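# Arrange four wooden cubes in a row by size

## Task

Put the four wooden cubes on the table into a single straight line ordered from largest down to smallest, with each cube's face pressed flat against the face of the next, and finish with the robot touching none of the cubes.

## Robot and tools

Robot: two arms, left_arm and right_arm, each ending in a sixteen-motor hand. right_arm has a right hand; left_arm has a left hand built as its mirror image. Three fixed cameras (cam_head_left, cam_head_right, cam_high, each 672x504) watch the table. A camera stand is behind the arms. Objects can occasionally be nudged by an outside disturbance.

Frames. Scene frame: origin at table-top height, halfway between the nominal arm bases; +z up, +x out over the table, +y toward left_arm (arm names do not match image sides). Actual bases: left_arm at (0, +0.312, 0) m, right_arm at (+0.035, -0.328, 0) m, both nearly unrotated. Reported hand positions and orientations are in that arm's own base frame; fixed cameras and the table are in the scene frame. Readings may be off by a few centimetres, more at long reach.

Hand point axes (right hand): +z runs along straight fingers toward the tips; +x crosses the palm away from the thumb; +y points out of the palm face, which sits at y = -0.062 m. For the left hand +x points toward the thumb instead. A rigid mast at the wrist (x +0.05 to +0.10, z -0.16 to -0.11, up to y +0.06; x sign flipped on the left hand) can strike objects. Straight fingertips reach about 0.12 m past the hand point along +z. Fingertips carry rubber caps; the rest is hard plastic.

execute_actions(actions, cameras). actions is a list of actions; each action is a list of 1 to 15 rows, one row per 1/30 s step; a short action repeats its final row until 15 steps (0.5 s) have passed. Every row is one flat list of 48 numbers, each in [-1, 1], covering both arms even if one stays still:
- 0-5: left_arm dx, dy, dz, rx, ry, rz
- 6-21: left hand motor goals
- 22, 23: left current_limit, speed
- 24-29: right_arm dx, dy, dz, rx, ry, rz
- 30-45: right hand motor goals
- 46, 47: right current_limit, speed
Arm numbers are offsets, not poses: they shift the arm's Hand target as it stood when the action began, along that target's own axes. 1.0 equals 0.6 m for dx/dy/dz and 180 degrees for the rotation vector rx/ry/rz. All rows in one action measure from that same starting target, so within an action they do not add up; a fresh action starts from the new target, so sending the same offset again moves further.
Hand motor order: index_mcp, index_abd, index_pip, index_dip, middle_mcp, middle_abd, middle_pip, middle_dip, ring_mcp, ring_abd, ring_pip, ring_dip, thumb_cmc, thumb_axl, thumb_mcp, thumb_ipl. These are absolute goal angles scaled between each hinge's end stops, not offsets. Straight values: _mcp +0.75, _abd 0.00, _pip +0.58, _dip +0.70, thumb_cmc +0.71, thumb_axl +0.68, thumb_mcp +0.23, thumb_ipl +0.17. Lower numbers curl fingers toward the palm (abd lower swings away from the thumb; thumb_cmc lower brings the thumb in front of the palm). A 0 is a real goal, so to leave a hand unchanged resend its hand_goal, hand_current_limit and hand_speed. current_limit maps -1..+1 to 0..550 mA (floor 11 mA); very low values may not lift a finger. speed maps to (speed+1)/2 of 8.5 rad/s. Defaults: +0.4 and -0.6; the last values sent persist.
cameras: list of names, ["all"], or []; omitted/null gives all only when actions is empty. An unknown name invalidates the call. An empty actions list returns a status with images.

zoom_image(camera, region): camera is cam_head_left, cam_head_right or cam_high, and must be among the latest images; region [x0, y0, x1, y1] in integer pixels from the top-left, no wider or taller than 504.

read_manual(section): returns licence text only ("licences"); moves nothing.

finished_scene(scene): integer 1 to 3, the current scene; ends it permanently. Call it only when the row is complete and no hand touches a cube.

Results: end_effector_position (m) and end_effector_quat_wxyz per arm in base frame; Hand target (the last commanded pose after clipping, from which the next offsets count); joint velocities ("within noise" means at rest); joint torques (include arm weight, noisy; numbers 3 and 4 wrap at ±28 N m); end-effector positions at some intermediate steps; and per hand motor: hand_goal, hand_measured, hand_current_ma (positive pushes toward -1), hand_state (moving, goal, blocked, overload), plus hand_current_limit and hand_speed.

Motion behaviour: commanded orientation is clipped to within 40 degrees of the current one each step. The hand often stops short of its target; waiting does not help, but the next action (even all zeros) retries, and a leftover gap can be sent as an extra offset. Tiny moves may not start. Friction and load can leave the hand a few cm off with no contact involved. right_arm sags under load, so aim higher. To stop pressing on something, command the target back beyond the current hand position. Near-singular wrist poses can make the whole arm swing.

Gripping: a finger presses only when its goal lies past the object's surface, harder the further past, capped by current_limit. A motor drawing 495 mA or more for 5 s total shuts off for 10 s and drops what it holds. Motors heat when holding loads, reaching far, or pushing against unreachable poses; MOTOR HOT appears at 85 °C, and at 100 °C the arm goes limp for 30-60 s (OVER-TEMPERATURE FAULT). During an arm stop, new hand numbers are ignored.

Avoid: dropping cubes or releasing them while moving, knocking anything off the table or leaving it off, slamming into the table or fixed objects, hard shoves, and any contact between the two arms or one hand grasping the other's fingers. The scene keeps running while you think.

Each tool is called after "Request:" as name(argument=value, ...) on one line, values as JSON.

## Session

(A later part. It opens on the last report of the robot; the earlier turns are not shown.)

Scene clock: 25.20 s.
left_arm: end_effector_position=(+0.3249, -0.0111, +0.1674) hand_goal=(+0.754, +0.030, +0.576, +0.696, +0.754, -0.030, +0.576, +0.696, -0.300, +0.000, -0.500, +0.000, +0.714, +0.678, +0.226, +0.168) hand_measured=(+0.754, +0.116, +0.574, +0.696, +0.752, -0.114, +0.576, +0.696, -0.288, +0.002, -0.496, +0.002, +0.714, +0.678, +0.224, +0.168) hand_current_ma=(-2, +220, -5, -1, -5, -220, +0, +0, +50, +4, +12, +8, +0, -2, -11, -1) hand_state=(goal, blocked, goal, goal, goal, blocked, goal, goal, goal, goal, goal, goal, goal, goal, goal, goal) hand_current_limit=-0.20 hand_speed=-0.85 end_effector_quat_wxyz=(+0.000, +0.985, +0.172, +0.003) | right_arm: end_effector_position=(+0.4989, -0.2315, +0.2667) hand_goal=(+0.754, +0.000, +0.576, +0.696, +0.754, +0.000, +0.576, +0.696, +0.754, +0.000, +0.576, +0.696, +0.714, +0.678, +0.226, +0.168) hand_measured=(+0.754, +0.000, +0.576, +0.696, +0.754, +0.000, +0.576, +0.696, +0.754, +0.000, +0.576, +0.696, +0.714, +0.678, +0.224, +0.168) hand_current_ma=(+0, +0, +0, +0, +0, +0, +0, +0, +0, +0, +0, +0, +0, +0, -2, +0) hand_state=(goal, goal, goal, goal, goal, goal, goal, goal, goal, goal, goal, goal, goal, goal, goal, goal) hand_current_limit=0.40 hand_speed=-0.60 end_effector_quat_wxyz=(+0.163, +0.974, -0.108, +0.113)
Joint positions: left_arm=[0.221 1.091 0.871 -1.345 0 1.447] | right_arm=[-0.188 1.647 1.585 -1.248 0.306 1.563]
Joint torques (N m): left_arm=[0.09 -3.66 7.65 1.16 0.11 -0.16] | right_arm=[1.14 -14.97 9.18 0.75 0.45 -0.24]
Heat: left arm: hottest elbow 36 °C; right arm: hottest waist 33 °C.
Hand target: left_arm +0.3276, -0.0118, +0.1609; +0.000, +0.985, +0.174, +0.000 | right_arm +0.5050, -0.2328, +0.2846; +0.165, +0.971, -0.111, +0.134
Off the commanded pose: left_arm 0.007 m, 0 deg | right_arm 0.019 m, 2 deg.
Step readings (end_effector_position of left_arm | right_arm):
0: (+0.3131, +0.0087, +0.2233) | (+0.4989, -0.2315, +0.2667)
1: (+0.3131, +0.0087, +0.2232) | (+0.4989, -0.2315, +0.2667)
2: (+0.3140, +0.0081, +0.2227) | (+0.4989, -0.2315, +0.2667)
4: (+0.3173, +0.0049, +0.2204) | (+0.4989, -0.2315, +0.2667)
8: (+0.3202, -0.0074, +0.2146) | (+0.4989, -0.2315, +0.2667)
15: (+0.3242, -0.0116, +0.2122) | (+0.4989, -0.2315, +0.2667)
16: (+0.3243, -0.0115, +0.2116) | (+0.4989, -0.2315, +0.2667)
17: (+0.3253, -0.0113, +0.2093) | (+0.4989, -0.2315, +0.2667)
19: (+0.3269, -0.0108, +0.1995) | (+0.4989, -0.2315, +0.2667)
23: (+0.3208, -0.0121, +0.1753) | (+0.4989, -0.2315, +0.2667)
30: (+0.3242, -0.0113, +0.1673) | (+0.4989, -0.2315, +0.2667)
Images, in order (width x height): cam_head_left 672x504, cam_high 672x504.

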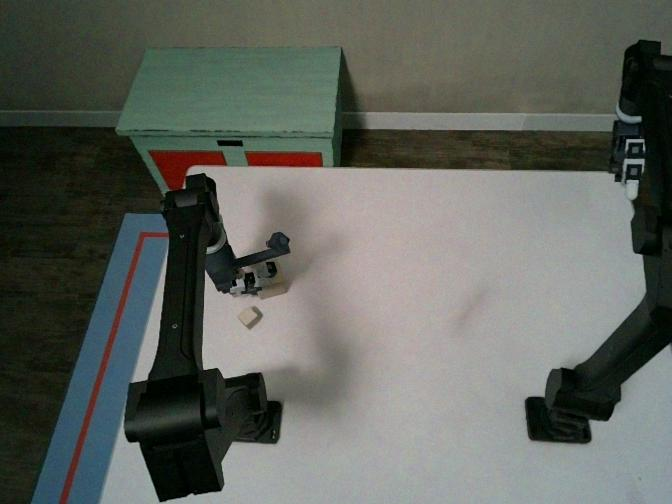

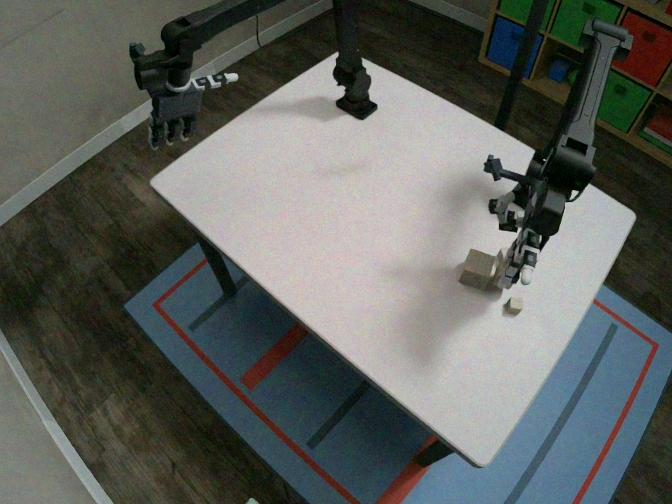

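Request:
execute_actions(actions=[[[0,0,0.034,0,0,0,0.754,0.03,0.576,0.696,0.754,-0.03,0.576,0.696,-0.3,0,-0.5,0,0.714,0.678,0.226,0.168,-0.2,-0.85,0,0,0,0,0,0,0.754,0,0.576,0.696,0.754,0,0.576,0.696,0.754,0,0.576,0.696,0.714,0.678,0.226,0.168,0.4,-0.6]],[[0,0.018,0,0,0,0,0.754,0.03,0.576,0.696,0.754,-0.03,0.576,0.696,-0.3,0,-0.5,0,0.714,0.678,0.226,0.168,-0.2,-0.85,0,0,0,0,0,0,0.754,0,0.576,0.696,0.754,0,0.576,0.696,0.754,0,0.576,0.696,0.714,0.678,0.226,0.168,0.4,-0.6]]], cameras=["cam_high","cam_head_left"])

Request:
zoom_image(camera="cam_high", region=[450, 220, 530, 300])

Request:
zoom_image(camera="cam_head_left", region=[200, 240, 280, 320])

Scene clock: 26.80 s.
left_arm: end_effector_position=(+0.3289, -0.0207, +0.1480) hand_goal=(+0.754, +0.030, +0.576, +0.696, +0.754, -0.030, +0.576, +0.696, -0.300, +0.000, -0.500, +0.000, +0.714, +0.678, +0.226, +0.168) hand_measured=(+0.754, +0.116, +0.574, +0.696, +0.752, -0.114, +0.576, +0.696, -0.288, +0.002, -0.496, +0.002, +0.714, +0.678, +0.224, +0.168) hand_current_ma=(-2, +220, -5, -1, -4, -220, +0, +0, +50, +4, +12, +8, +0, -2, -11, -1) hand_state=(goal, blocked, goal, goal, goal, blocked, goal, goal, goal, goal, goal, goal, goal, goal, goal, goal) hand_current_limit=-0.20 hand_speed=-0.85 end_effector_quat_wxyz=(+0.000, +0.985, +0.172, +0.005) | right_arm: end_effector_position=(+0.4989, -0.2315, +0.2667) hand_goal=(+0.754, +0.000, +0.576, +0.696, +0.754, +0.000, +0.576, +0.696, +0.754, +0.000, +0.576, +0.696, +0.714, +0.678, +0.226, +0.168) hand_measured=(+0.754, +0.000, +0.576, +0.696, +0.754, +0.000, +0.576, +0.696, +0.754, +0.000, +0.576, +0.696, +0.714, +0.678, +0.224, +0.168) hand_current_ma=(+0, +0, +0, +0, +0, +0, +0, +0, +0, +0, +0, +0, +0, +0, -2, +0) hand_state=(goal, goal, goal, goal, goal, goal, goal, goal, goal, goal, goal, goal, goal, goal, goal, goal) hand_current_limit=0.40 hand_speed=-0.60 end_effector_quat_wxyz=(+0.163, +0.974, -0.108, +0.113)
Joint positions: left_arm=[0.184 1.108 0.831 -1.283 -0.001 1.41] | right_arm=[-0.188 1.647 1.585 -1.248 0.306 1.563]
Joint torques (N m): left_arm=[-0.03 -3.49 7.6 1.11 0.11 -0.16] | right_arm=[0.32 -15.56 9.09 0.84 0.46 -0.23]
Heat: left arm: hottest elbow 36 °C; right arm: hottest waist 33 °C.
Hand target: left_arm +0.3314, -0.0219, +0.1405; +0.000, +0.985, +0.174, +0.000 | right_arm +0.5050, -0.2328, +0.2846; +0.165, +0.971, -0.111, +0.134
Off the commanded pose: left_arm 0.008 m, 1 deg | right_arm 0.019 m, 2 deg.
Step readings (end_effector_position of left_arm | right_arm):
0: (+0.3250, -0.0111, +0.1674) | (+0.4989, -0.2315, +0.2667)
1: (+0.3252, -0.0111, +0.1674) | (+0.4989, -0.2315, +0.2667)
2: (+0.3258, -0.0109, +0.1667) | (+0.4989, -0.2315, +0.2667)
4: (+0.3273, -0.0106, +0.1631) | (+0.4989, -0.2315, +0.2667)
8: (+0.3253, -0.0110, +0.1531) | (+0.4989, -0.2315, +0.2667)
15: (+0.3261, -0.0109, +0.1488) | (+0.4989, -0.2315, +0.2667)
16: (+0.3263, -0.0108, +0.1488) | (+0.4989, -0.2315, +0.2667)
17: (+0.3266, -0.0110, +0.1488) | (+0.4989, -0.2315, +0.2667)
19: (+0.3271, -0.0132, +0.1488) | (+0.4989, -0.2315, +0.2667)
23: (+0.3279, -0.0190, +0.1485) | (+0.4989, -0.2315, +0.2667)
30: (+0.3287, -0.0208, +0.1481) | (+0.4989, -0.2315, +0.2667)
Images, in order (width x height): cam_head_left 672x504, cam_high 672x504.

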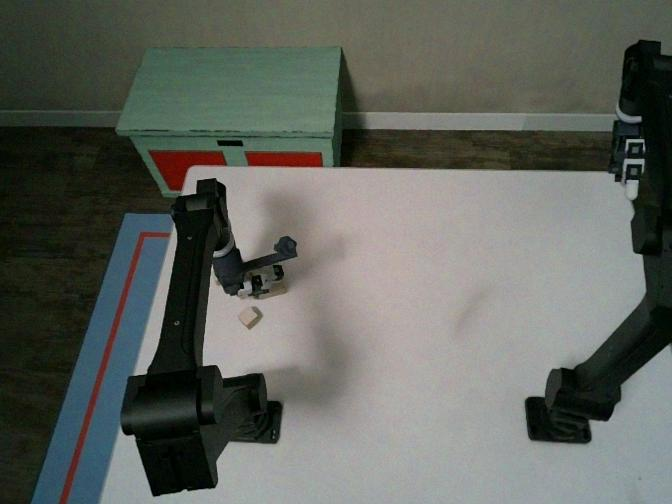

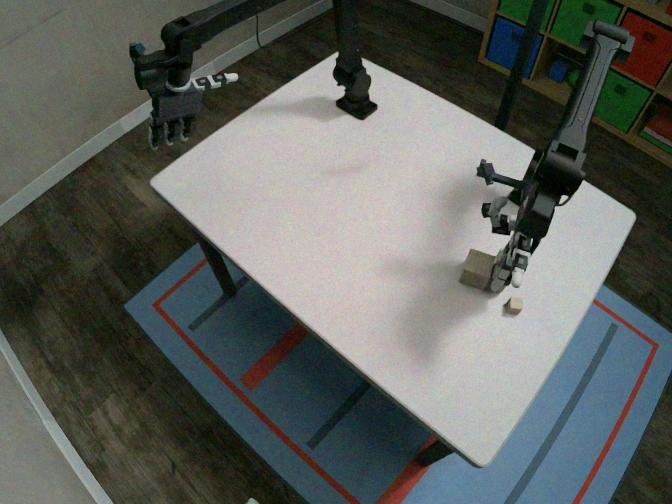

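Scaled by 6.300 from the camera's 672x504 image, which has a finer 960x720 frame.

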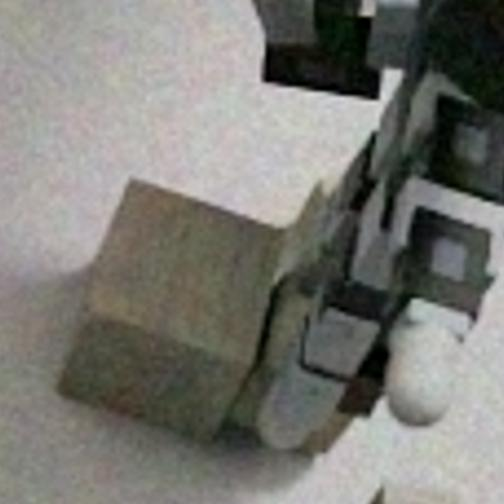

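Scaled by 6.300 from the camera's 672x504 image, which has a finer 960x720 frame.

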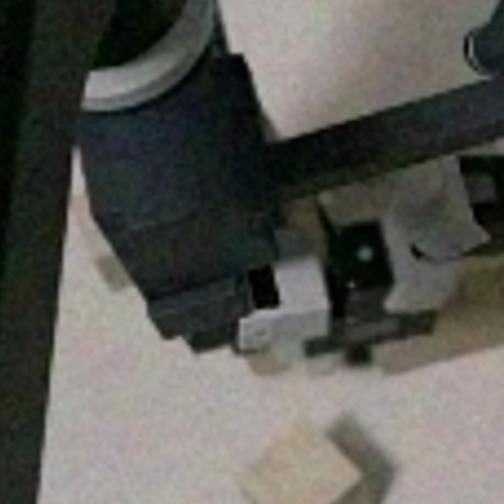

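Request:
execute_actions(actions=[[[-0.002,0.01,0.006,0,0,0,0.754,0.03,0.576,0.696,0.754,-0.03,0.576,0.696,-0.3,0,-0.5,0,0.714,0.678,0.226,0.168,-0.2,-0.85,0,0,0,0,0,0,0.754,0,0.576,0.696,0.754,0,0.576,0.696,0.754,0,0.576,0.696,0.714,0.678,0.226,0.168,0.4,-0.6]],[[0,0.008,0,0,0,0,0.754,0.03,0.576,0.696,0.754,-0.03,0.576,0.696,-0.3,0,-0.5,0,0.714,0.678,0.226,0.168,-0.2,-0.85,0,0,0,0,0,0,0.754,0,0.576,0.696,0.754,0,0.576,0.696,0.754,0,0.576,0.696,0.714,0.678,0.226,0.168,0.4,-0.6]]], cameras=["cam_high"])

Request:
zoom_image(camera="cam_high", region=[455, 235, 515, 295])

Scene clock: 28.20 s.
left_arm: end_effector_position=(+0.3334, -0.0274, +0.1470) hand_goal=(+0.754, +0.030, +0.576, +0.696, +0.754, -0.030, +0.576, +0.696, -0.300, +0.000, -0.500, +0.000, +0.714, +0.678, +0.226, +0.168) hand_measured=(+0.760, +0.116, +0.578, +0.696, +0.764, -0.114, +0.580, +0.696, -0.288, +0.002, -0.496, +0.002, +0.714, +0.678, +0.224, +0.168) hand_current_ma=(+18, +220, +6, -1, +35, -220, +14, +1, +50, +4, +12, +8, +0, -2, -11, -1) hand_state=(goal, blocked, goal, goal, goal, blocked, goal, goal, goal, goal, goal, goal, goal, goal, goal, goal) hand_current_limit=-0.20 hand_speed=-0.85 end_effector_quat_wxyz=(-0.003, +0.984, +0.177, +0.009) | right_arm: end_effector_position=(+0.4989, -0.2315, +0.2667) hand_goal=(+0.754, +0.000, +0.576, +0.696, +0.754, +0.000, +0.576, +0.696, +0.754, +0.000, +0.576, +0.696, +0.714, +0.678, +0.226, +0.168) hand_measured=(+0.754, +0.000, +0.576, +0.696, +0.754, +0.000, +0.576, +0.696, +0.754, +0.000, +0.576, +0.696, +0.714, +0.678, +0.224, +0.168) hand_current_ma=(+0, +0, +0, +0, +0, +0, +0, +0, +0, +0, +0, +0, +0, +0, -2, +0) hand_state=(goal, goal, goal, goal, goal, goal, goal, goal, goal, goal, goal, goal, goal, goal, goal, goal) hand_current_limit=0.40 hand_speed=-0.60 end_effector_quat_wxyz=(+0.163, +0.974, -0.108, +0.113)
Joint positions: left_arm=[0.154 1.112 0.831 -1.273 -0.006 1.37] | right_arm=[-0.188 1.647 1.585 -1.248 0.306 1.563]
Joint torques (N m): left_arm=[-0.62 -3.49 7.16 1.18 0.31 -0.13] | right_arm=[0.5 -15.5 9.11 0.79 0.53 -0.24]
Heat: left arm: hottest elbow 36 °C; right arm: hottest waist 33 °C.
Hand target: left_arm +0.3340, -0.0323, +0.1369; +0.000, +0.985, +0.174, +0.000 | right_arm +0.5050, -0.2328, +0.2846; +0.165, +0.971, -0.111, +0.134
Off the commanded pose: left_arm 0.011 m, 1 deg | right_arm 0.019 m, 2 deg.
Step readings (end_effector_position of left_arm | right_arm):
0: (+0.3290, -0.0207, +0.1480) | (+0.4989, -0.2315, +0.2667)
1: (+0.3290, -0.0206, +0.1480) | (+0.4989, -0.2315, +0.2667)
2: (+0.3293, -0.0209, +0.1480) | (+0.4989, -0.2315, +0.2667)
4: (+0.3302, -0.0220, +0.1480) | (+0.4989, -0.2315, +0.2667)
8: (+0.3317, -0.0247, +0.1479) | (+0.4989, -0.2315, +0.2667)
15: (+0.3322, -0.0253, +0.1476) | (+0.4989, -0.2315, +0.2667)
16: (+0.3322, -0.0253, +0.1476) | (+0.4989, -0.2315, +0.2667)
17: (+0.3324, -0.0256, +0.1476) | (+0.4989, -0.2315, +0.2667)
19: (+0.3326, -0.0263, +0.1473) | (+0.4989, -0.2315, +0.2667)
23: (+0.3330, -0.0275, +0.1472) | (+0.4989, -0.2315, +0.2667)
30: (+0.3333, -0.0274, +0.1470) | (+0.4989, -0.2315, +0.2667)
Images, in order (width x height): cam_high 672x504.

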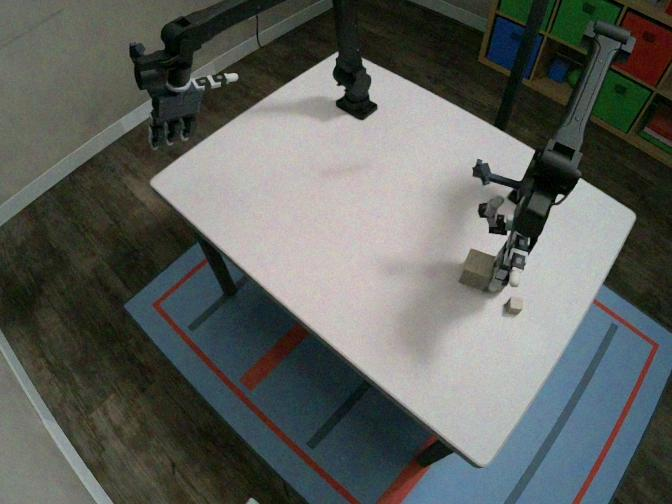

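Scaled by 8.400 from the camera's 672x504 image, which has a finer 960x720 frame.

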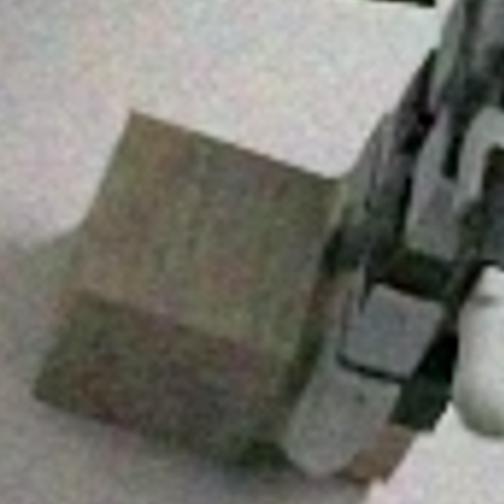

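Request:
execute_actions(actions=[[[0,-0.008,0.006,0,0,0,0.754,0.03,0.576,0.696,0.754,-0.03,0.576,0.696,-0.3,0,-0.5,0,0.714,0.678,0.226,0.168,-0.2,-0.85,0,0,0,0,0,0,0.754,0,0.576,0.696,0.754,0,0.576,0.696,0.754,0,0.576,0.696,0.714,0.678,0.226,0.168,0.4,-0.6]],[[0,0,0.009,0,0,0,0.754,0.03,0.576,0.696,0.754,-0.03,0.576,0.696,-0.3,0,-0.5,0,0.714,0.678,0.226,0.168,-0.2,-0.85,0,0,0,0,0,0,0.754,0,0.576,0.696,0.754,0,0.576,0.696,0.754,0,0.576,0.696,0.714,0.678,0.226,0.168,0.4,-0.6]]], cameras=["cam_high"])

Request:
zoom_image(camera="cam_high", region=[455, 235, 515, 295])

Scene clock: 29.60 s.
left_arm: end_effector_position=(+0.3330, -0.0274, +0.1397) hand_goal=(+0.754, +0.030, +0.576, +0.696, +0.754, -0.030, +0.576, +0.696, -0.300, +0.000, -0.500, +0.000, +0.714, +0.678, +0.226, +0.168) hand_measured=(+0.758, +0.116, +0.578, +0.696, +0.764, -0.114, +0.580, +0.696, -0.288, +0.002, -0.496, +0.002, +0.714, +0.678, +0.224, +0.168) hand_current_ma=(+16, +220, +6, -1, +35, -220, +14, +1, +50, +4, +12, +8, +0, -2, -11, -1) hand_state=(goal, blocked, goal, goal, goal, blocked, goal, goal, goal, goal, goal, goal, goal, goal, goal, goal) hand_current_limit=-0.20 hand_speed=-0.85 end_effector_quat_wxyz=(-0.003, +0.984, +0.177, +0.009) | right_arm: end_effector_position=(+0.4989, -0.2315, +0.2667) hand_goal=(+0.754, +0.000, +0.576, +0.696, +0.754, +0.000, +0.576, +0.696, +0.754, +0.000, +0.576, +0.696, +0.714, +0.678, +0.226, +0.168) hand_measured=(+0.754, +0.000, +0.576, +0.696, +0.754, +0.000, +0.576, +0.696, +0.754, +0.000, +0.576, +0.696, +0.714, +0.678, +0.224, +0.168) hand_current_ma=(+0, +0, +0, +0, +0, +0, +0, +0, +0, +0, +0, +0, +0, +0, -2, +0) hand_state=(goal, goal, goal, goal, goal, goal, goal, goal, goal, goal, goal, goal, goal, goal, goal, goal) hand_current_limit=0.40 hand_speed=-0.60 end_effector_quat_wxyz=(+0.163, +0.974, -0.108, +0.113)
Joint positions: left_arm=[0.154 1.116 0.814 -1.251 -0.006 1.37] | right_arm=[-0.188 1.647 1.585 -1.248 0.306 1.563]
Joint torques (N m): left_arm=[0.73 -3.31 6.83 1.39 0.31 0.01] | right_arm=[0.85 -15.09 9.21 0.7 0.49 -0.24]
Heat: left arm: hottest elbow 36 °C; right arm: hottest waist 33 °C.
Hand target: left_arm +0.3323, -0.0278, +0.1279; +0.000, +0.985, +0.174, +0.000 | right_arm +0.5050, -0.2328, +0.2846; +0.165, +0.971, -0.111, +0.134
Off the commanded pose: left_arm 0.012 m, 1 deg | right_arm 0.019 m, 2 deg.
Step readings (end_effector_position of left_arm | right_arm):
0: (+0.3334, -0.0274, +0.1470) | (+0.4989, -0.2315, +0.2667)
1: (+0.3334, -0.0274, +0.1470) | (+0.4989, -0.2315, +0.2667)
2: (+0.3336, -0.0273, +0.1471) | (+0.4989, -0.2315, +0.2667)
4: (+0.3334, -0.0274, +0.1462) | (+0.4989, -0.2315, +0.2667)
8: (+0.3329, -0.0275, +0.1439) | (+0.4989, -0.2315, +0.2667)
15: (+0.3327, -0.0275, +0.1429) | (+0.4989, -0.2315, +0.2667)
16: (+0.3327, -0.0275, +0.1429) | (+0.4989, -0.2315, +0.2667)
17: (+0.3329, -0.0275, +0.1427) | (+0.4989, -0.2315, +0.2667)
19: (+0.3330, -0.0274, +0.1415) | (+0.4989, -0.2315, +0.2667)
23: (+0.3330, -0.0274, +0.1397) | (+0.4989, -0.2315, +0.2667)
30: (+0.3330, -0.0274, +0.1397) | (+0.4989, -0.2315, +0.2667)
Images, in order (width x height): cam_high 672x504.

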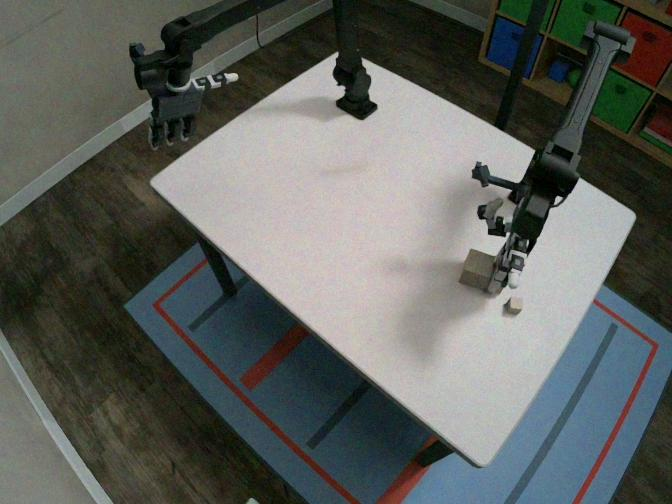

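Scaled by 8.400 from the camera's 672x504 image, which has a finer 960x720 frame.

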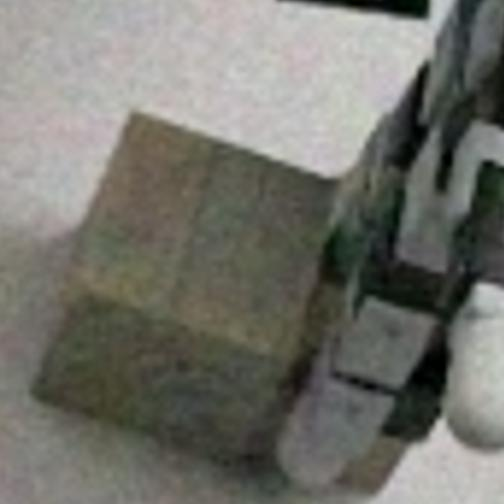

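Request:
zoom_image(camera="cam_high", region=[475, 265, 515, 305])

Scaled by 12.600 from the camera's 672x504 image, which has a finer 960x720 frame.

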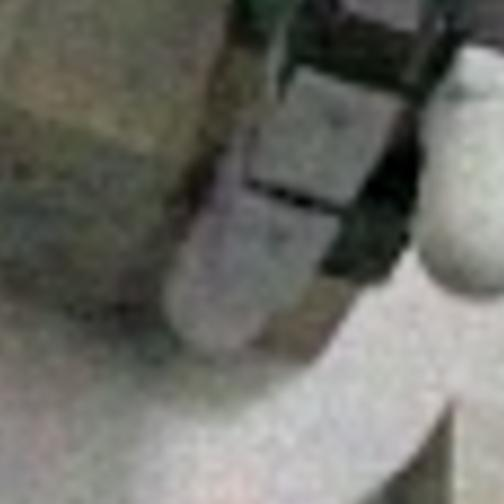

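Request:
execute_actions(actions=[[[-0.010,-0.006,-0.004,0,0,0,0.754,0.03,0.576,0.696,0.754,-0.03,0.576,0.696,-0.3,0,-0.5,0,0.714,0.678,0.226,0.168,-0.2,-0.85,0,0,0,0,0,0,0.754,0,0.576,0.696,0.754,0,0.576,0.696,0.754,0,0.576,0.696,0.714,0.678,0.226,0.168,0.4,-0.6]]], cameras=["cam_high"])

Request:
zoom_image(camera="cam_high", region=[465, 255, 515, 305])

Scene clock: 30.70 s.
left_arm: end_effector_position=(+0.3323, -0.0270, +0.1393) hand_goal=(+0.754, +0.030, +0.576, +0.696, +0.754, -0.030, +0.576, +0.696, -0.300, +0.000, -0.500, +0.000, +0.714, +0.678, +0.226, +0.168) hand_measured=(+0.756, +0.116, +0.578, +0.696, +0.760, -0.114, +0.580, +0.696, -0.288, +0.002, -0.496, +0.002, +0.714, +0.678, +0.224, +0.168) hand_current_ma=(+6, +220, +6, -1, +23, -220, +14, +1, +50, +4, +12, +8, +0, -2, -11, -1) hand_state=(goal, blocked, goal, goal, goal, blocked, goal, goal, goal, goal, goal, goal, goal, goal, goal, goal) hand_current_limit=-0.20 hand_speed=-0.85 end_effector_quat_wxyz=(-0.002, +0.985, +0.175, +0.009) | right_arm: end_effector_position=(+0.4989, -0.2315, +0.2667) hand_goal=(+0.754, +0.000, +0.576, +0.696, +0.754, +0.000, +0.576, +0.696, +0.754, +0.000, +0.576, +0.696, +0.714, +0.678, +0.226, +0.168) hand_measured=(+0.754, +0.000, +0.576, +0.696, +0.754, +0.000, +0.576, +0.696, +0.754, +0.000, +0.576, +0.696, +0.714, +0.678, +0.224, +0.168) hand_current_ma=(+0, +0, +0, +0, +0, +0, +0, +0, +0, +0, +0, +0, +0, +0, -2, +0) hand_state=(goal, goal, goal, goal, goal, goal, goal, goal, goal, goal, goal, goal, goal, goal, goal, goal) hand_current_limit=0.40 hand_speed=-0.60 end_effector_quat_wxyz=(+0.163, +0.974, -0.108, +0.113)
Joint positions: left_arm=[0.157 1.116 0.813 -1.251 -0.005 1.376] | right_arm=[-0.188 1.647 1.585 -1.248 0.306 1.563]
Joint torques (N m): left_arm=[1.03 -4.89 6.32 0.79 0.29 0.05] | right_arm=[0.09 -15.27 9.24 0.79 0.5 -0.26]
Heat: left arm: hottest elbow 36 °C; right arm: hottest waist 33 °C.
Hand target: left_arm +0.3255, -0.0266, +0.1303; +0.000, +0.985, +0.174, +0.000 | right_arm +0.5050, -0.2328, +0.2846; +0.165, +0.971, -0.111, +0.134
Off the commanded pose: left_arm 0.011 m, 1 deg | right_arm 0.019 m, 2 deg.
Step readings (end_effector_position of left_arm | right_arm):
0: (+0.3330, -0.0274, +0.1397) | (+0.4989, -0.2315, +0.2667)
1: (+0.3330, -0.0274, +0.1397) | (+0.4989, -0.2315, +0.2667)
2: (+0.3330, -0.0274, +0.1397) | (+0.4989, -0.2315, +0.2667)
4: (+0.3326, -0.0274, +0.1393) | (+0.4989, -0.2315, +0.2667)
8: (+0.3325, -0.0272, +0.1393) | (+0.4989, -0.2315, +0.2667)
15: (+0.3323, -0.0270, +0.1393) | (+0.4989, -0.2315, +0.2667)
Images, in order (width x height): cam_high 672x504.

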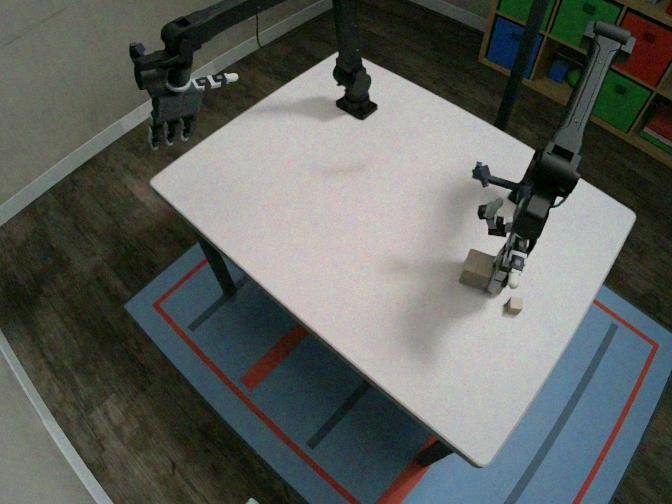

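Scaled by 10.080 from the camera's 672x504 image, which has a finer 960x720 frame.

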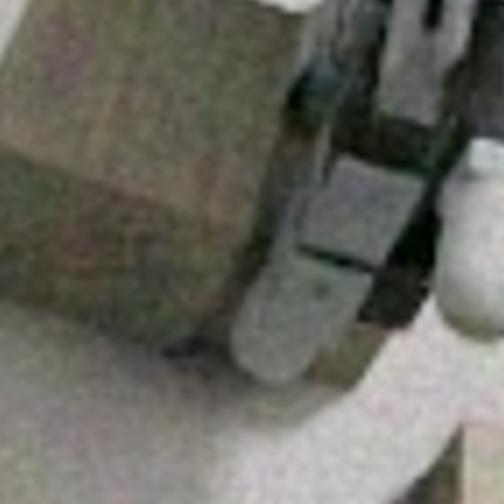

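Request:
execute_actions(actions=[[[-0.012,0,-0.006,0,0,0,0.754,0.03,0.576,0.696,0.754,-0.03,0.576,0.696,-0.3,0,-0.5,0,0.714,0.678,0.226,0.168,-0.2,-0.85,0,0,0,0,0,0,0.754,0,0.576,0.696,0.754,0,0.576,0.696,0.754,0,0.576,0.696,0.714,0.678,0.226,0.168,0.4,-0.6]]], cameras=["cam_high"])

Request:
zoom_image(camera="cam_high", region=[465, 255, 515, 305])

Scene clock: 31.53 s.
left_arm: end_effector_position=(+0.3285, -0.0276, +0.1398) hand_goal=(+0.754, +0.030, +0.576, +0.696, +0.754, -0.030, +0.576, +0.696, -0.300, +0.000, -0.500, +0.000, +0.714, +0.678, +0.226, +0.168) hand_measured=(+0.754, +0.116, +0.578, +0.696, +0.758, -0.114, +0.580, +0.696, -0.288, +0.002, -0.496, +0.002, +0.714, +0.678, +0.224, +0.168) hand_current_ma=(-1, +220, +4, -1, +11, -220, +12, +1, +50, +4, +12, +8, +0, -2, -11, -1) hand_state=(goal, blocked, goal, goal, goal, blocked, goal, goal, goal, goal, goal, goal, goal, goal, goal, goal) hand_current_limit=-0.20 hand_speed=-0.85 end_effector_quat_wxyz=(-0.002, +0.984, +0.175, +0.011) | right_arm: end_effector_position=(+0.4989, -0.2315, +0.2667) hand_goal=(+0.754, +0.000, +0.576, +0.696, +0.754, +0.000, +0.576, +0.696, +0.754, +0.000, +0.576, +0.696, +0.714, +0.678, +0.226, +0.168) hand_measured=(+0.754, +0.000, +0.576, +0.696, +0.754, +0.000, +0.576, +0.696, +0.754, +0.000, +0.576, +0.696, +0.714, +0.678, +0.224, +0.168) hand_current_ma=(+0, +0, +0, +0, +0, +0, +0, +0, +0, +0, +0, +0, +0, +0, -2, +0) hand_state=(goal, goal, goal, goal, goal, goal, goal, goal, goal, goal, goal, goal, goal, goal, goal, goal) hand_current_limit=0.40 hand_speed=-0.60 end_effector_quat_wxyz=(+0.163, +0.974, -0.108, +0.113)
Joint positions: left_arm=[0.157 1.101 0.803 -1.251 -0.005 1.376] | right_arm=[-0.188 1.647 1.585 -1.248 0.306 1.563]
Joint torques (N m): left_arm=[0.85 -5.13 6.52 0.05 0.28 0] | right_arm=[0.56 -14.45 9.31 0.8 0.5 -0.28]
Heat: left arm: hottest elbow 36 °C; right arm: hottest waist 33 °C.
Hand target: left_arm +0.3186, -0.0290, +0.1338; -0.001, +0.985, +0.174, +0.000 | right_arm +0.5050, -0.2328, +0.2846; +0.165, +0.971, -0.111, +0.134
Off the commanded pose: left_arm 0.012 m, 1 deg | right_arm 0.019 m, 2 deg.
Step readings (end_effector_position of left_arm | right_arm):
0: (+0.3323, -0.0270, +0.1393) | (+0.4989, -0.2315, +0.2667)
1: (+0.3322, -0.0271, +0.1392) | (+0.4989, -0.2315, +0.2667)
2: (+0.3320, -0.0271, +0.1392) | (+0.4989, -0.2315, +0.2667)
4: (+0.3313, -0.0272, +0.1396) | (+0.4989, -0.2315, +0.2667)
8: (+0.3291, -0.0275, +0.1398) | (+0.4989, -0.2315, +0.2667)
15: (+0.3285, -0.0276, +0.1398) | (+0.4989, -0.2315, +0.2667)
Images, in order (width x height): cam_high 672x504.

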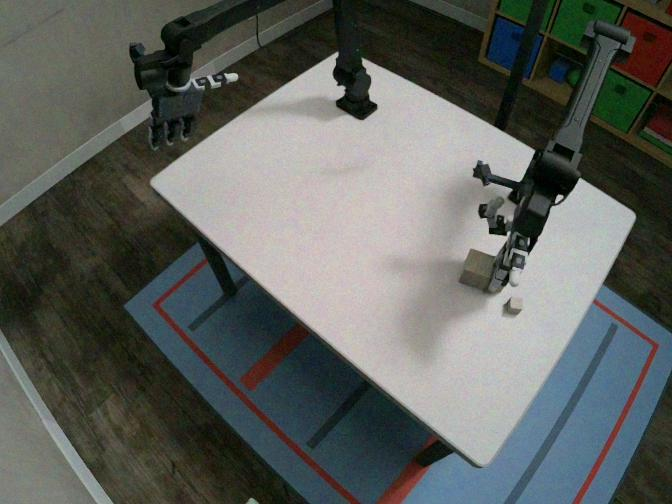

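Scaled by 10.080 from the camera's 672x504 image, which has a finer 960x720 frame.

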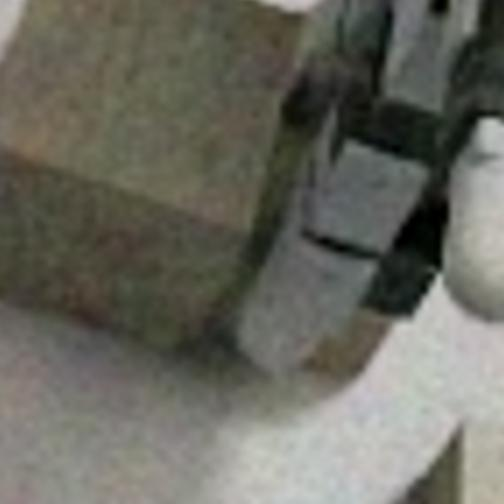

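Request:
execute_actions(actions=[[[0.002,0.010,0,0,0,0,0.754,0.03,0.576,0.696,0.754,-0.03,0.576,0.696,-0.3,0,-0.5,0,0.714,0.678,0.226,0.168,-0.2,-0.85,0,0,0,0,0,0,0.754,0,0.576,0.696,0.754,0,0.576,0.696,0.754,0,0.576,0.696,0.714,0.678,0.226,0.168,0.4,-0.6]]], cameras=["cam_high","cam_head_left"])

Request:
zoom_image(camera="cam_high", region=[465, 255, 515, 305])

Request:
zoom_image(camera="cam_head_left", region=[210, 250, 290, 330])

Scene clock: 32.40 s.
left_arm: end_effector_position=(+0.3289, -0.0283, +0.1398) hand_goal=(+0.754, +0.030, +0.576, +0.696, +0.754, -0.030, +0.576, +0.696, -0.300, +0.000, -0.500, +0.000, +0.714, +0.678, +0.226, +0.168) hand_measured=(+0.756, +0.116, +0.578, +0.696, +0.760, -0.114, +0.580, +0.696, -0.288, +0.002, -0.496, +0.002, +0.714, +0.678, +0.224, +0.168) hand_current_ma=(+5, +220, +4, -1, +23, -220, +12, +1, +50, +4, +12, +8, +0, -2, -11, -1) hand_state=(goal, blocked, goal, goal, goal, blocked, goal, goal, goal, goal, goal, goal, goal, goal, goal, goal) hand_current_limit=-0.20 hand_speed=-0.85 end_effector_quat_wxyz=(-0.002, +0.984, +0.177, +0.011) | right_arm: end_effector_position=(+0.4989, -0.2315, +0.2667) hand_goal=(+0.754, +0.000, +0.576, +0.696, +0.754, +0.000, +0.576, +0.696, +0.754, +0.000, +0.576, +0.696, +0.714, +0.678, +0.226, +0.168) hand_measured=(+0.754, +0.000, +0.576, +0.696, +0.754, +0.000, +0.576, +0.696, +0.754, +0.000, +0.576, +0.696, +0.714, +0.678, +0.224, +0.168) hand_current_ma=(+0, +0, +0, +0, +0, +0, +0, +0, +0, +0, +0, +0, +0, +0, -2, +0) hand_state=(goal, goal, goal, goal, goal, goal, goal, goal, goal, goal, goal, goal, goal, goal, goal, goal) hand_current_limit=0.40 hand_speed=-0.60 end_effector_quat_wxyz=(+0.163, +0.974, -0.108, +0.113)
Joint positions: left_arm=[0.154 1.101 0.803 -1.251 -0.005 1.369] | right_arm=[-0.188 1.647 1.585 -1.248 0.306 1.563]
Joint torques (N m): left_arm=[-0.5 -4.78 6.9 0.1 0.29 -0.13] | right_arm=[0.32 -14.92 9.35 0.77 0.47 -0.23]
Heat: left arm: hottest elbow 36 °C; right arm: hottest waist 33 °C.
Hand target: left_arm +0.3218, -0.0342, +0.1339; +0.000, +0.985, +0.174, +0.000 | right_arm +0.5050, -0.2328, +0.2846; +0.165, +0.971, -0.111, +0.134
Off the commanded pose: left_arm 0.011 m, 1 deg | right_arm 0.019 m, 2 deg.
Step readings (end_effector_position of left_arm | right_arm):
0: (+0.3285, -0.0276, +0.1398) | (+0.4989, -0.2315, +0.2667)
1: (+0.3285, -0.0276, +0.1398) | (+0.4989, -0.2315, +0.2667)
2: (+0.3285, -0.0276, +0.1398) | (+0.4989, -0.2315, +0.2667)
4: (+0.3285, -0.0276, +0.1398) | (+0.4989, -0.2315, +0.2667)
8: (+0.3287, -0.0281, +0.1398) | (+0.4989, -0.2315, +0.2667)
15: (+0.3288, -0.0283, +0.1398) | (+0.4989, -0.2315, +0.2667)
Images, in order (width x height): cam_head_left 672x504, cam_high 672x504.

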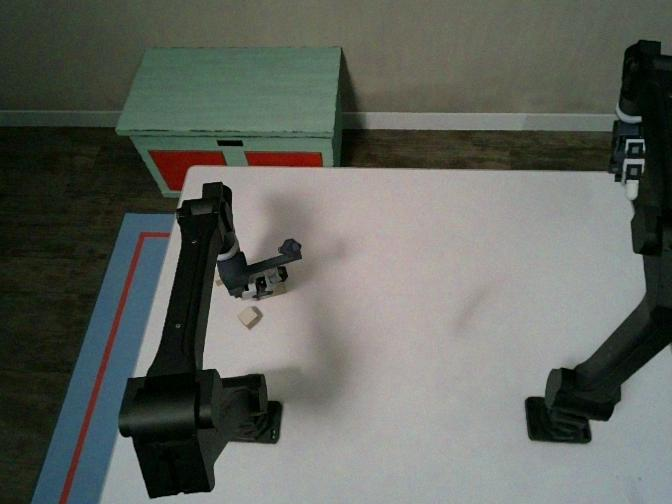

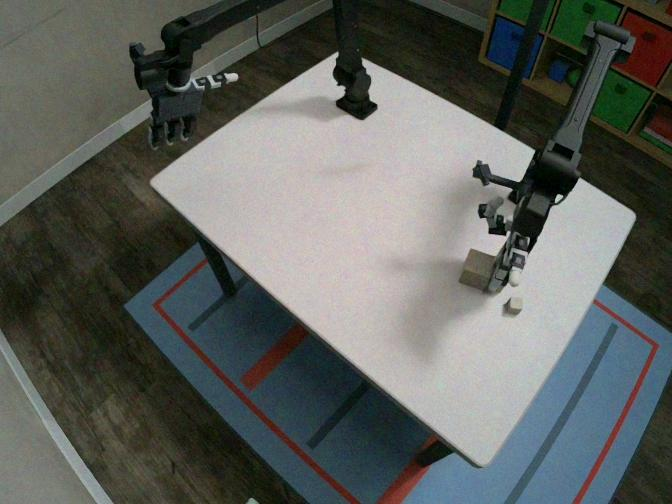

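Scaled by 10.080 from the camera's 672x504 image, which has a finer 960x720 frame.

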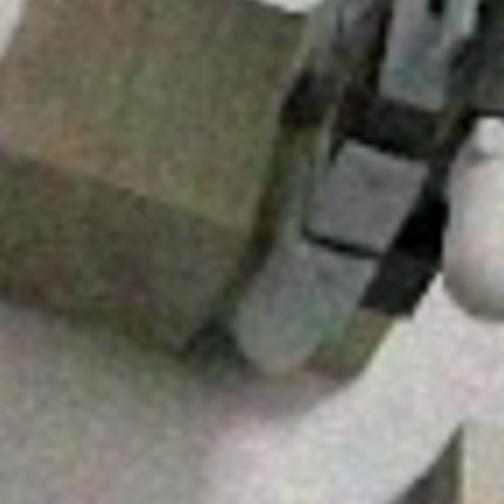

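Scaled by 6.300 from the camera's 672x504 image, which has a finer 960x720 frame.

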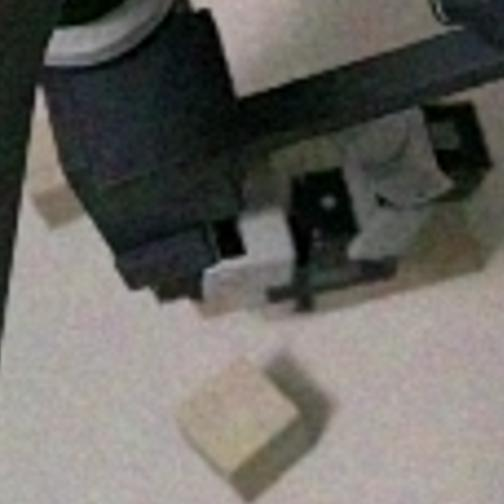

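Request:
execute_actions(actions=[[[0,-0.004,0,0,0,0,0.754,0.135,0.576,0.696,0.754,-0.135,0.576,0.696,-0.3,0,-0.5,0,0.714,0.678,0.226,0.168,-0.2,-0.92,0,0,0,0,0,0,0.754,0,0.576,0.696,0.754,0,0.576,0.696,0.754,0,0.576,0.696,0.714,0.678,0.226,0.168,0.4,-0.6]],[[0,0,0,0,0,0,0.754,0.22,0.576,0.696,0.754,-0.155,0.576,0.696,-0.3,0,-0.5,0,0.714,0.678,0.226,0.168,-0.2,-0.8,0,0,0,0,0,0,0.754,0,0.576,0.696,0.754,0,0.576,0.696,0.754,0,0.576,0.696,0.714,0.678,0.226,0.168,0.4,-0.6]]], cameras=["cam_high"])

Request:
zoom_image(camera="cam_high", region=[465, 255, 515, 305])

Scene clock: 34.10 s.
left_arm: end_effector_position=(+0.3290, -0.0285, +0.1399) hand_goal=(+0.754, +0.220, +0.576, +0.696, +0.754, -0.154, +0.576, +0.696, -0.300, +0.000, -0.500, +0.000, +0.714, +0.678, +0.226, +0.168) hand_measured=(+0.756, +0.214, +0.578, +0.696, +0.756, -0.150, +0.578, +0.696, -0.288, +0.002, -0.496, +0.002, +0.714, +0.678, +0.224, +0.168) hand_current_ma=(+4, -18, +4, -1, +4, +12, +7, +1, +50, +4, +12, +8, +0, -2, -11, -1) hand_state=(goal, goal, goal, goal, goal, goal, goal, goal, goal, goal, goal, goal, goal, goal, goal, goal) hand_current_limit=-0.20 hand_speed=-0.80 end_effector_quat_wxyz=(-0.002, +0.984, +0.177, +0.011) | right_arm: end_effector_position=(+0.4989, -0.2315, +0.2667) hand_goal=(+0.754, +0.000, +0.576, +0.696, +0.754, +0.000, +0.576, +0.696, +0.754, +0.000, +0.576, +0.696, +0.714, +0.678, +0.226, +0.168) hand_measured=(+0.754, +0.000, +0.576, +0.696, +0.754, +0.000, +0.576, +0.696, +0.754, +0.000, +0.576, +0.696, +0.714, +0.678, +0.224, +0.168) hand_current_ma=(+0, +0, +0, +0, +0, +0, +0, +0, +0, +0, +0, +0, +0, +0, -2, +0) hand_state=(goal, goal, goal, goal, goal, goal, goal, goal, goal, goal, goal, goal, goal, goal, goal, goal) hand_current_limit=0.40 hand_speed=-0.60 end_effector_quat_wxyz=(+0.163, +0.974, -0.108, +0.113)
Joint positions: left_arm=[0.154 1.101 0.803 -1.251 -0.004 1.369] | right_arm=[-0.188 1.647 1.585 -1.248 0.306 1.563]
Joint torques (N m): left_arm=[0.09 -4.89 6.78 0.12 0.23 -0.06] | right_arm=[0.5 -15.09 9.33 0.88 0.47 -0.22]
Heat: left arm: hottest elbow 36 °C; right arm: hottest waist 33 °C.
Hand target: left_arm +0.3210, -0.0319, +0.1339; +0.000, +0.985, +0.174, +0.000 | right_arm +0.5050, -0.2328, +0.2846; +0.165, +0.971, -0.111, +0.134
Off the commanded pose: left_arm 0.011 m, 1 deg | right_arm 0.019 m, 2 deg.
Step readings (end_effector_position of left_arm | right_arm):
0: (+0.3289, -0.0283, +0.1398) | (+0.4989, -0.2315, +0.2667)
1: (+0.3289, -0.0283, +0.1398) | (+0.4989, -0.2315, +0.2667)
2: (+0.3289, -0.0283, +0.1398) | (+0.4989, -0.2315, +0.2667)
4: (+0.3289, -0.0283, +0.1398) | (+0.4989, -0.2315, +0.2667)
8: (+0.3289, -0.0283, +0.1398) | (+0.4989, -0.2315, +0.2667)
15: (+0.3289, -0.0284, +0.1399) | (+0.4989, -0.2315, +0.2667)
16: (+0.3289, -0.0284, +0.1399) | (+0.4989, -0.2315, +0.2667)
17: (+0.3289, -0.0284, +0.1399) | (+0.4989, -0.2315, +0.2667)
19: (+0.3290, -0.0285, +0.1399) | (+0.4989, -0.2315, +0.2667)
23: (+0.3290, -0.0285, +0.1399) | (+0.4989, -0.2315, +0.2667)
30: (+0.3290, -0.0285, +0.1399) | (+0.4989, -0.2315, +0.2667)
Images, in order (width x height): cam_high 672x504.

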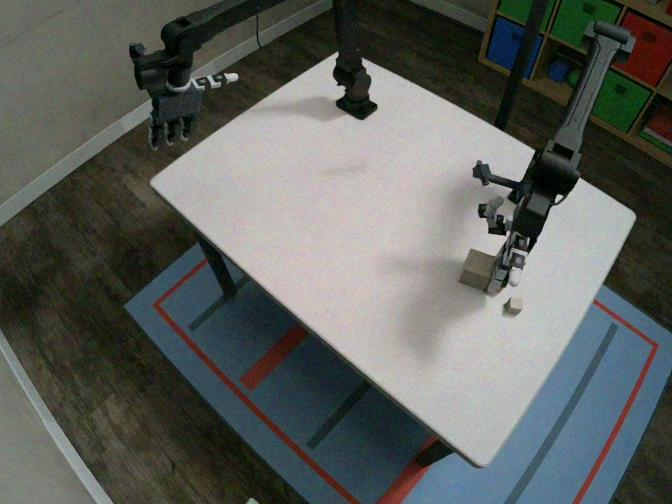

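Scaled by 10.080 from the camera's 672x504 image, which has a finer 960x720 frame.

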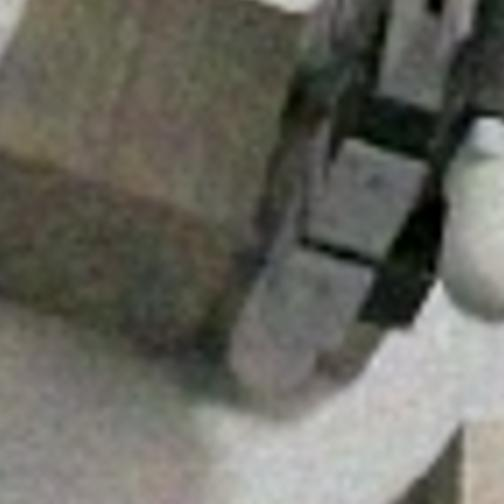

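Request:
execute_actions(actions=[[[0.018,0,-0.15,0,0,0,0.754,0.22,0.576,0.696,0.754,-0.155,0.576,0.696,-0.3,0,-0.5,0,0.714,0.678,0.226,0.168,-0.2,-0.8,0,0,0,0,0,0,0.754,0,0.576,0.696,0.754,0,0.576,0.696,0.754,0,0.576,0.696,0.714,0.678,0.226,0.168,0.4,-0.6]]], cameras=["cam_high","cam_head_left"])

Request:
zoom_image(camera="cam_high", region=[455, 235, 525, 305])

Request:
zoom_image(camera="cam_head_left", region=[210, 250, 290, 330])

Scene clock: 35.30 s.
left_arm: end_effector_position=(+0.3219, -0.0303, +0.2075) hand_goal=(+0.754, +0.220, +0.576, +0.696, +0.754, -0.154, +0.576, +0.696, -0.300, +0.000, -0.500, +0.000, +0.714, +0.678, +0.226, +0.168) hand_measured=(+0.754, +0.220, +0.576, +0.696, +0.754, -0.150, +0.578, +0.696, -0.288, +0.002, -0.496, +0.002, +0.714, +0.678, +0.224, +0.168) hand_current_ma=(-1, +2, +2, -1, +2, +8, +6, +1, +50, +4, +12, +8, +0, -2, -12, -1) hand_state=(goal, goal, goal, goal, goal, goal, goal, goal, goal, goal, goal, goal, goal, goal, goal, goal) hand_current_limit=-0.20 hand_speed=-0.80 end_effector_quat_wxyz=(+0.000, +0.984, +0.177, -0.013) | right_arm: end_effector_position=(+0.4989, -0.2315, +0.2667) hand_goal=(+0.754, +0.000, +0.576, +0.696, +0.754, +0.000, +0.576, +0.696, +0.754, +0.000, +0.576, +0.696, +0.714, +0.678, +0.226, +0.168) hand_measured=(+0.754, +0.000, +0.576, +0.696, +0.754, +0.000, +0.576, +0.696, +0.754, +0.000, +0.576, +0.696, +0.714, +0.678, +0.224, +0.168) hand_current_ma=(+0, +0, +0, +0, +0, +0, +0, +0, +0, +0, +0, +0, +0, +0, -2, +0) hand_state=(goal, goal, goal, goal, goal, goal, goal, goal, goal, goal, goal, goal, goal, goal, goal, goal) hand_current_limit=0.40 hand_speed=-0.60 end_effector_quat_wxyz=(+0.163, +0.974, -0.108, +0.113)
Joint positions: left_arm=[0.154 1.073 0.968 -1.491 0.001 1.369] | right_arm=[-0.188 1.647 1.585 -1.248 0.306 1.563]
Joint torques (N m): left_arm=[0.67 -4.31 11.51 -0.23 0.08 0.02] | right_arm=[0.03 -15.44 9.07 0.81 0.53 -0.22]
Heat: left arm: hottest elbow 36 °C; right arm: hottest waist 33 °C.
Hand target: left_arm +0.3312, -0.0283, +0.2240; +0.000, +0.985, +0.174, +0.000 | right_arm +0.5050, -0.2328, +0.2846; +0.165, +0.971, -0.111, +0.134
Off the commanded pose: left_arm 0.019 m, 1 deg | right_arm 0.019 m, 2 deg.
Step readings (end_effector_position of left_arm | right_arm):
0: (+0.3290, -0.0285, +0.1399) | (+0.4989, -0.2315, +0.2667)
1: (+0.3283, -0.0286, +0.1398) | (+0.4989, -0.2315, +0.2667)
2: (+0.3249, -0.0293, +0.1402) | (+0.4989, -0.2315, +0.2667)
4: (+0.3165, -0.0310, +0.1472) | (+0.4989, -0.2315, +0.2667)
8: (+0.3169, -0.0311, +0.1772) | (+0.4989, -0.2315, +0.2667)
15: (+0.3245, -0.0299, +0.2078) | (+0.4989, -0.2315, +0.2667)
Images, in order (width x height): cam_head_left 672x504, cam_high 672x504.

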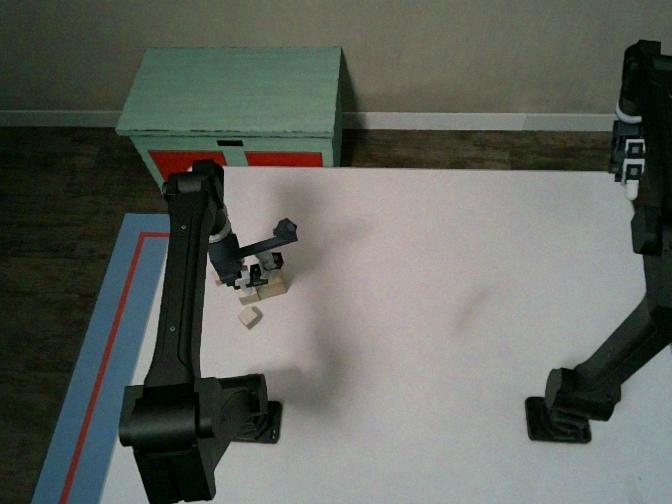

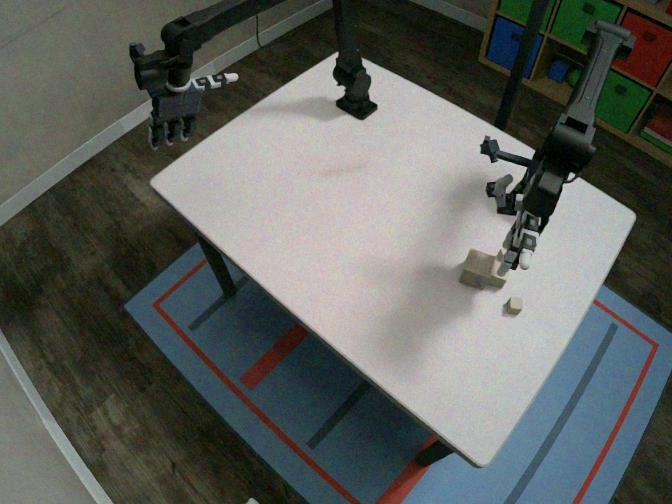

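Scaled by 7.200 from the camera's 672x504 image, which has a finer 960x720 frame.

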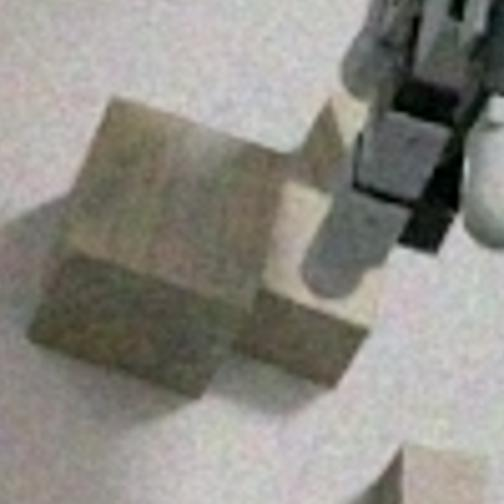

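Scaled by 6.300 from the camera's 672x504 image, which has a finer 960x720 frame.

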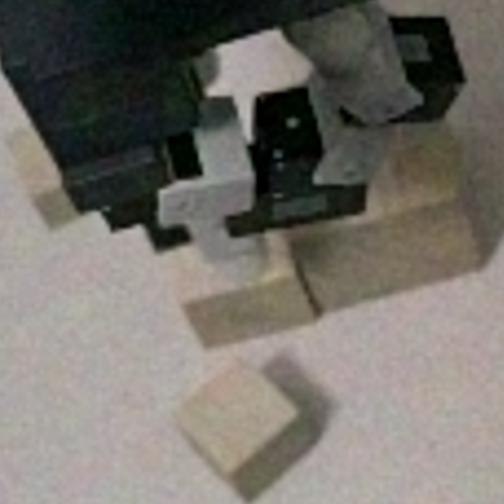

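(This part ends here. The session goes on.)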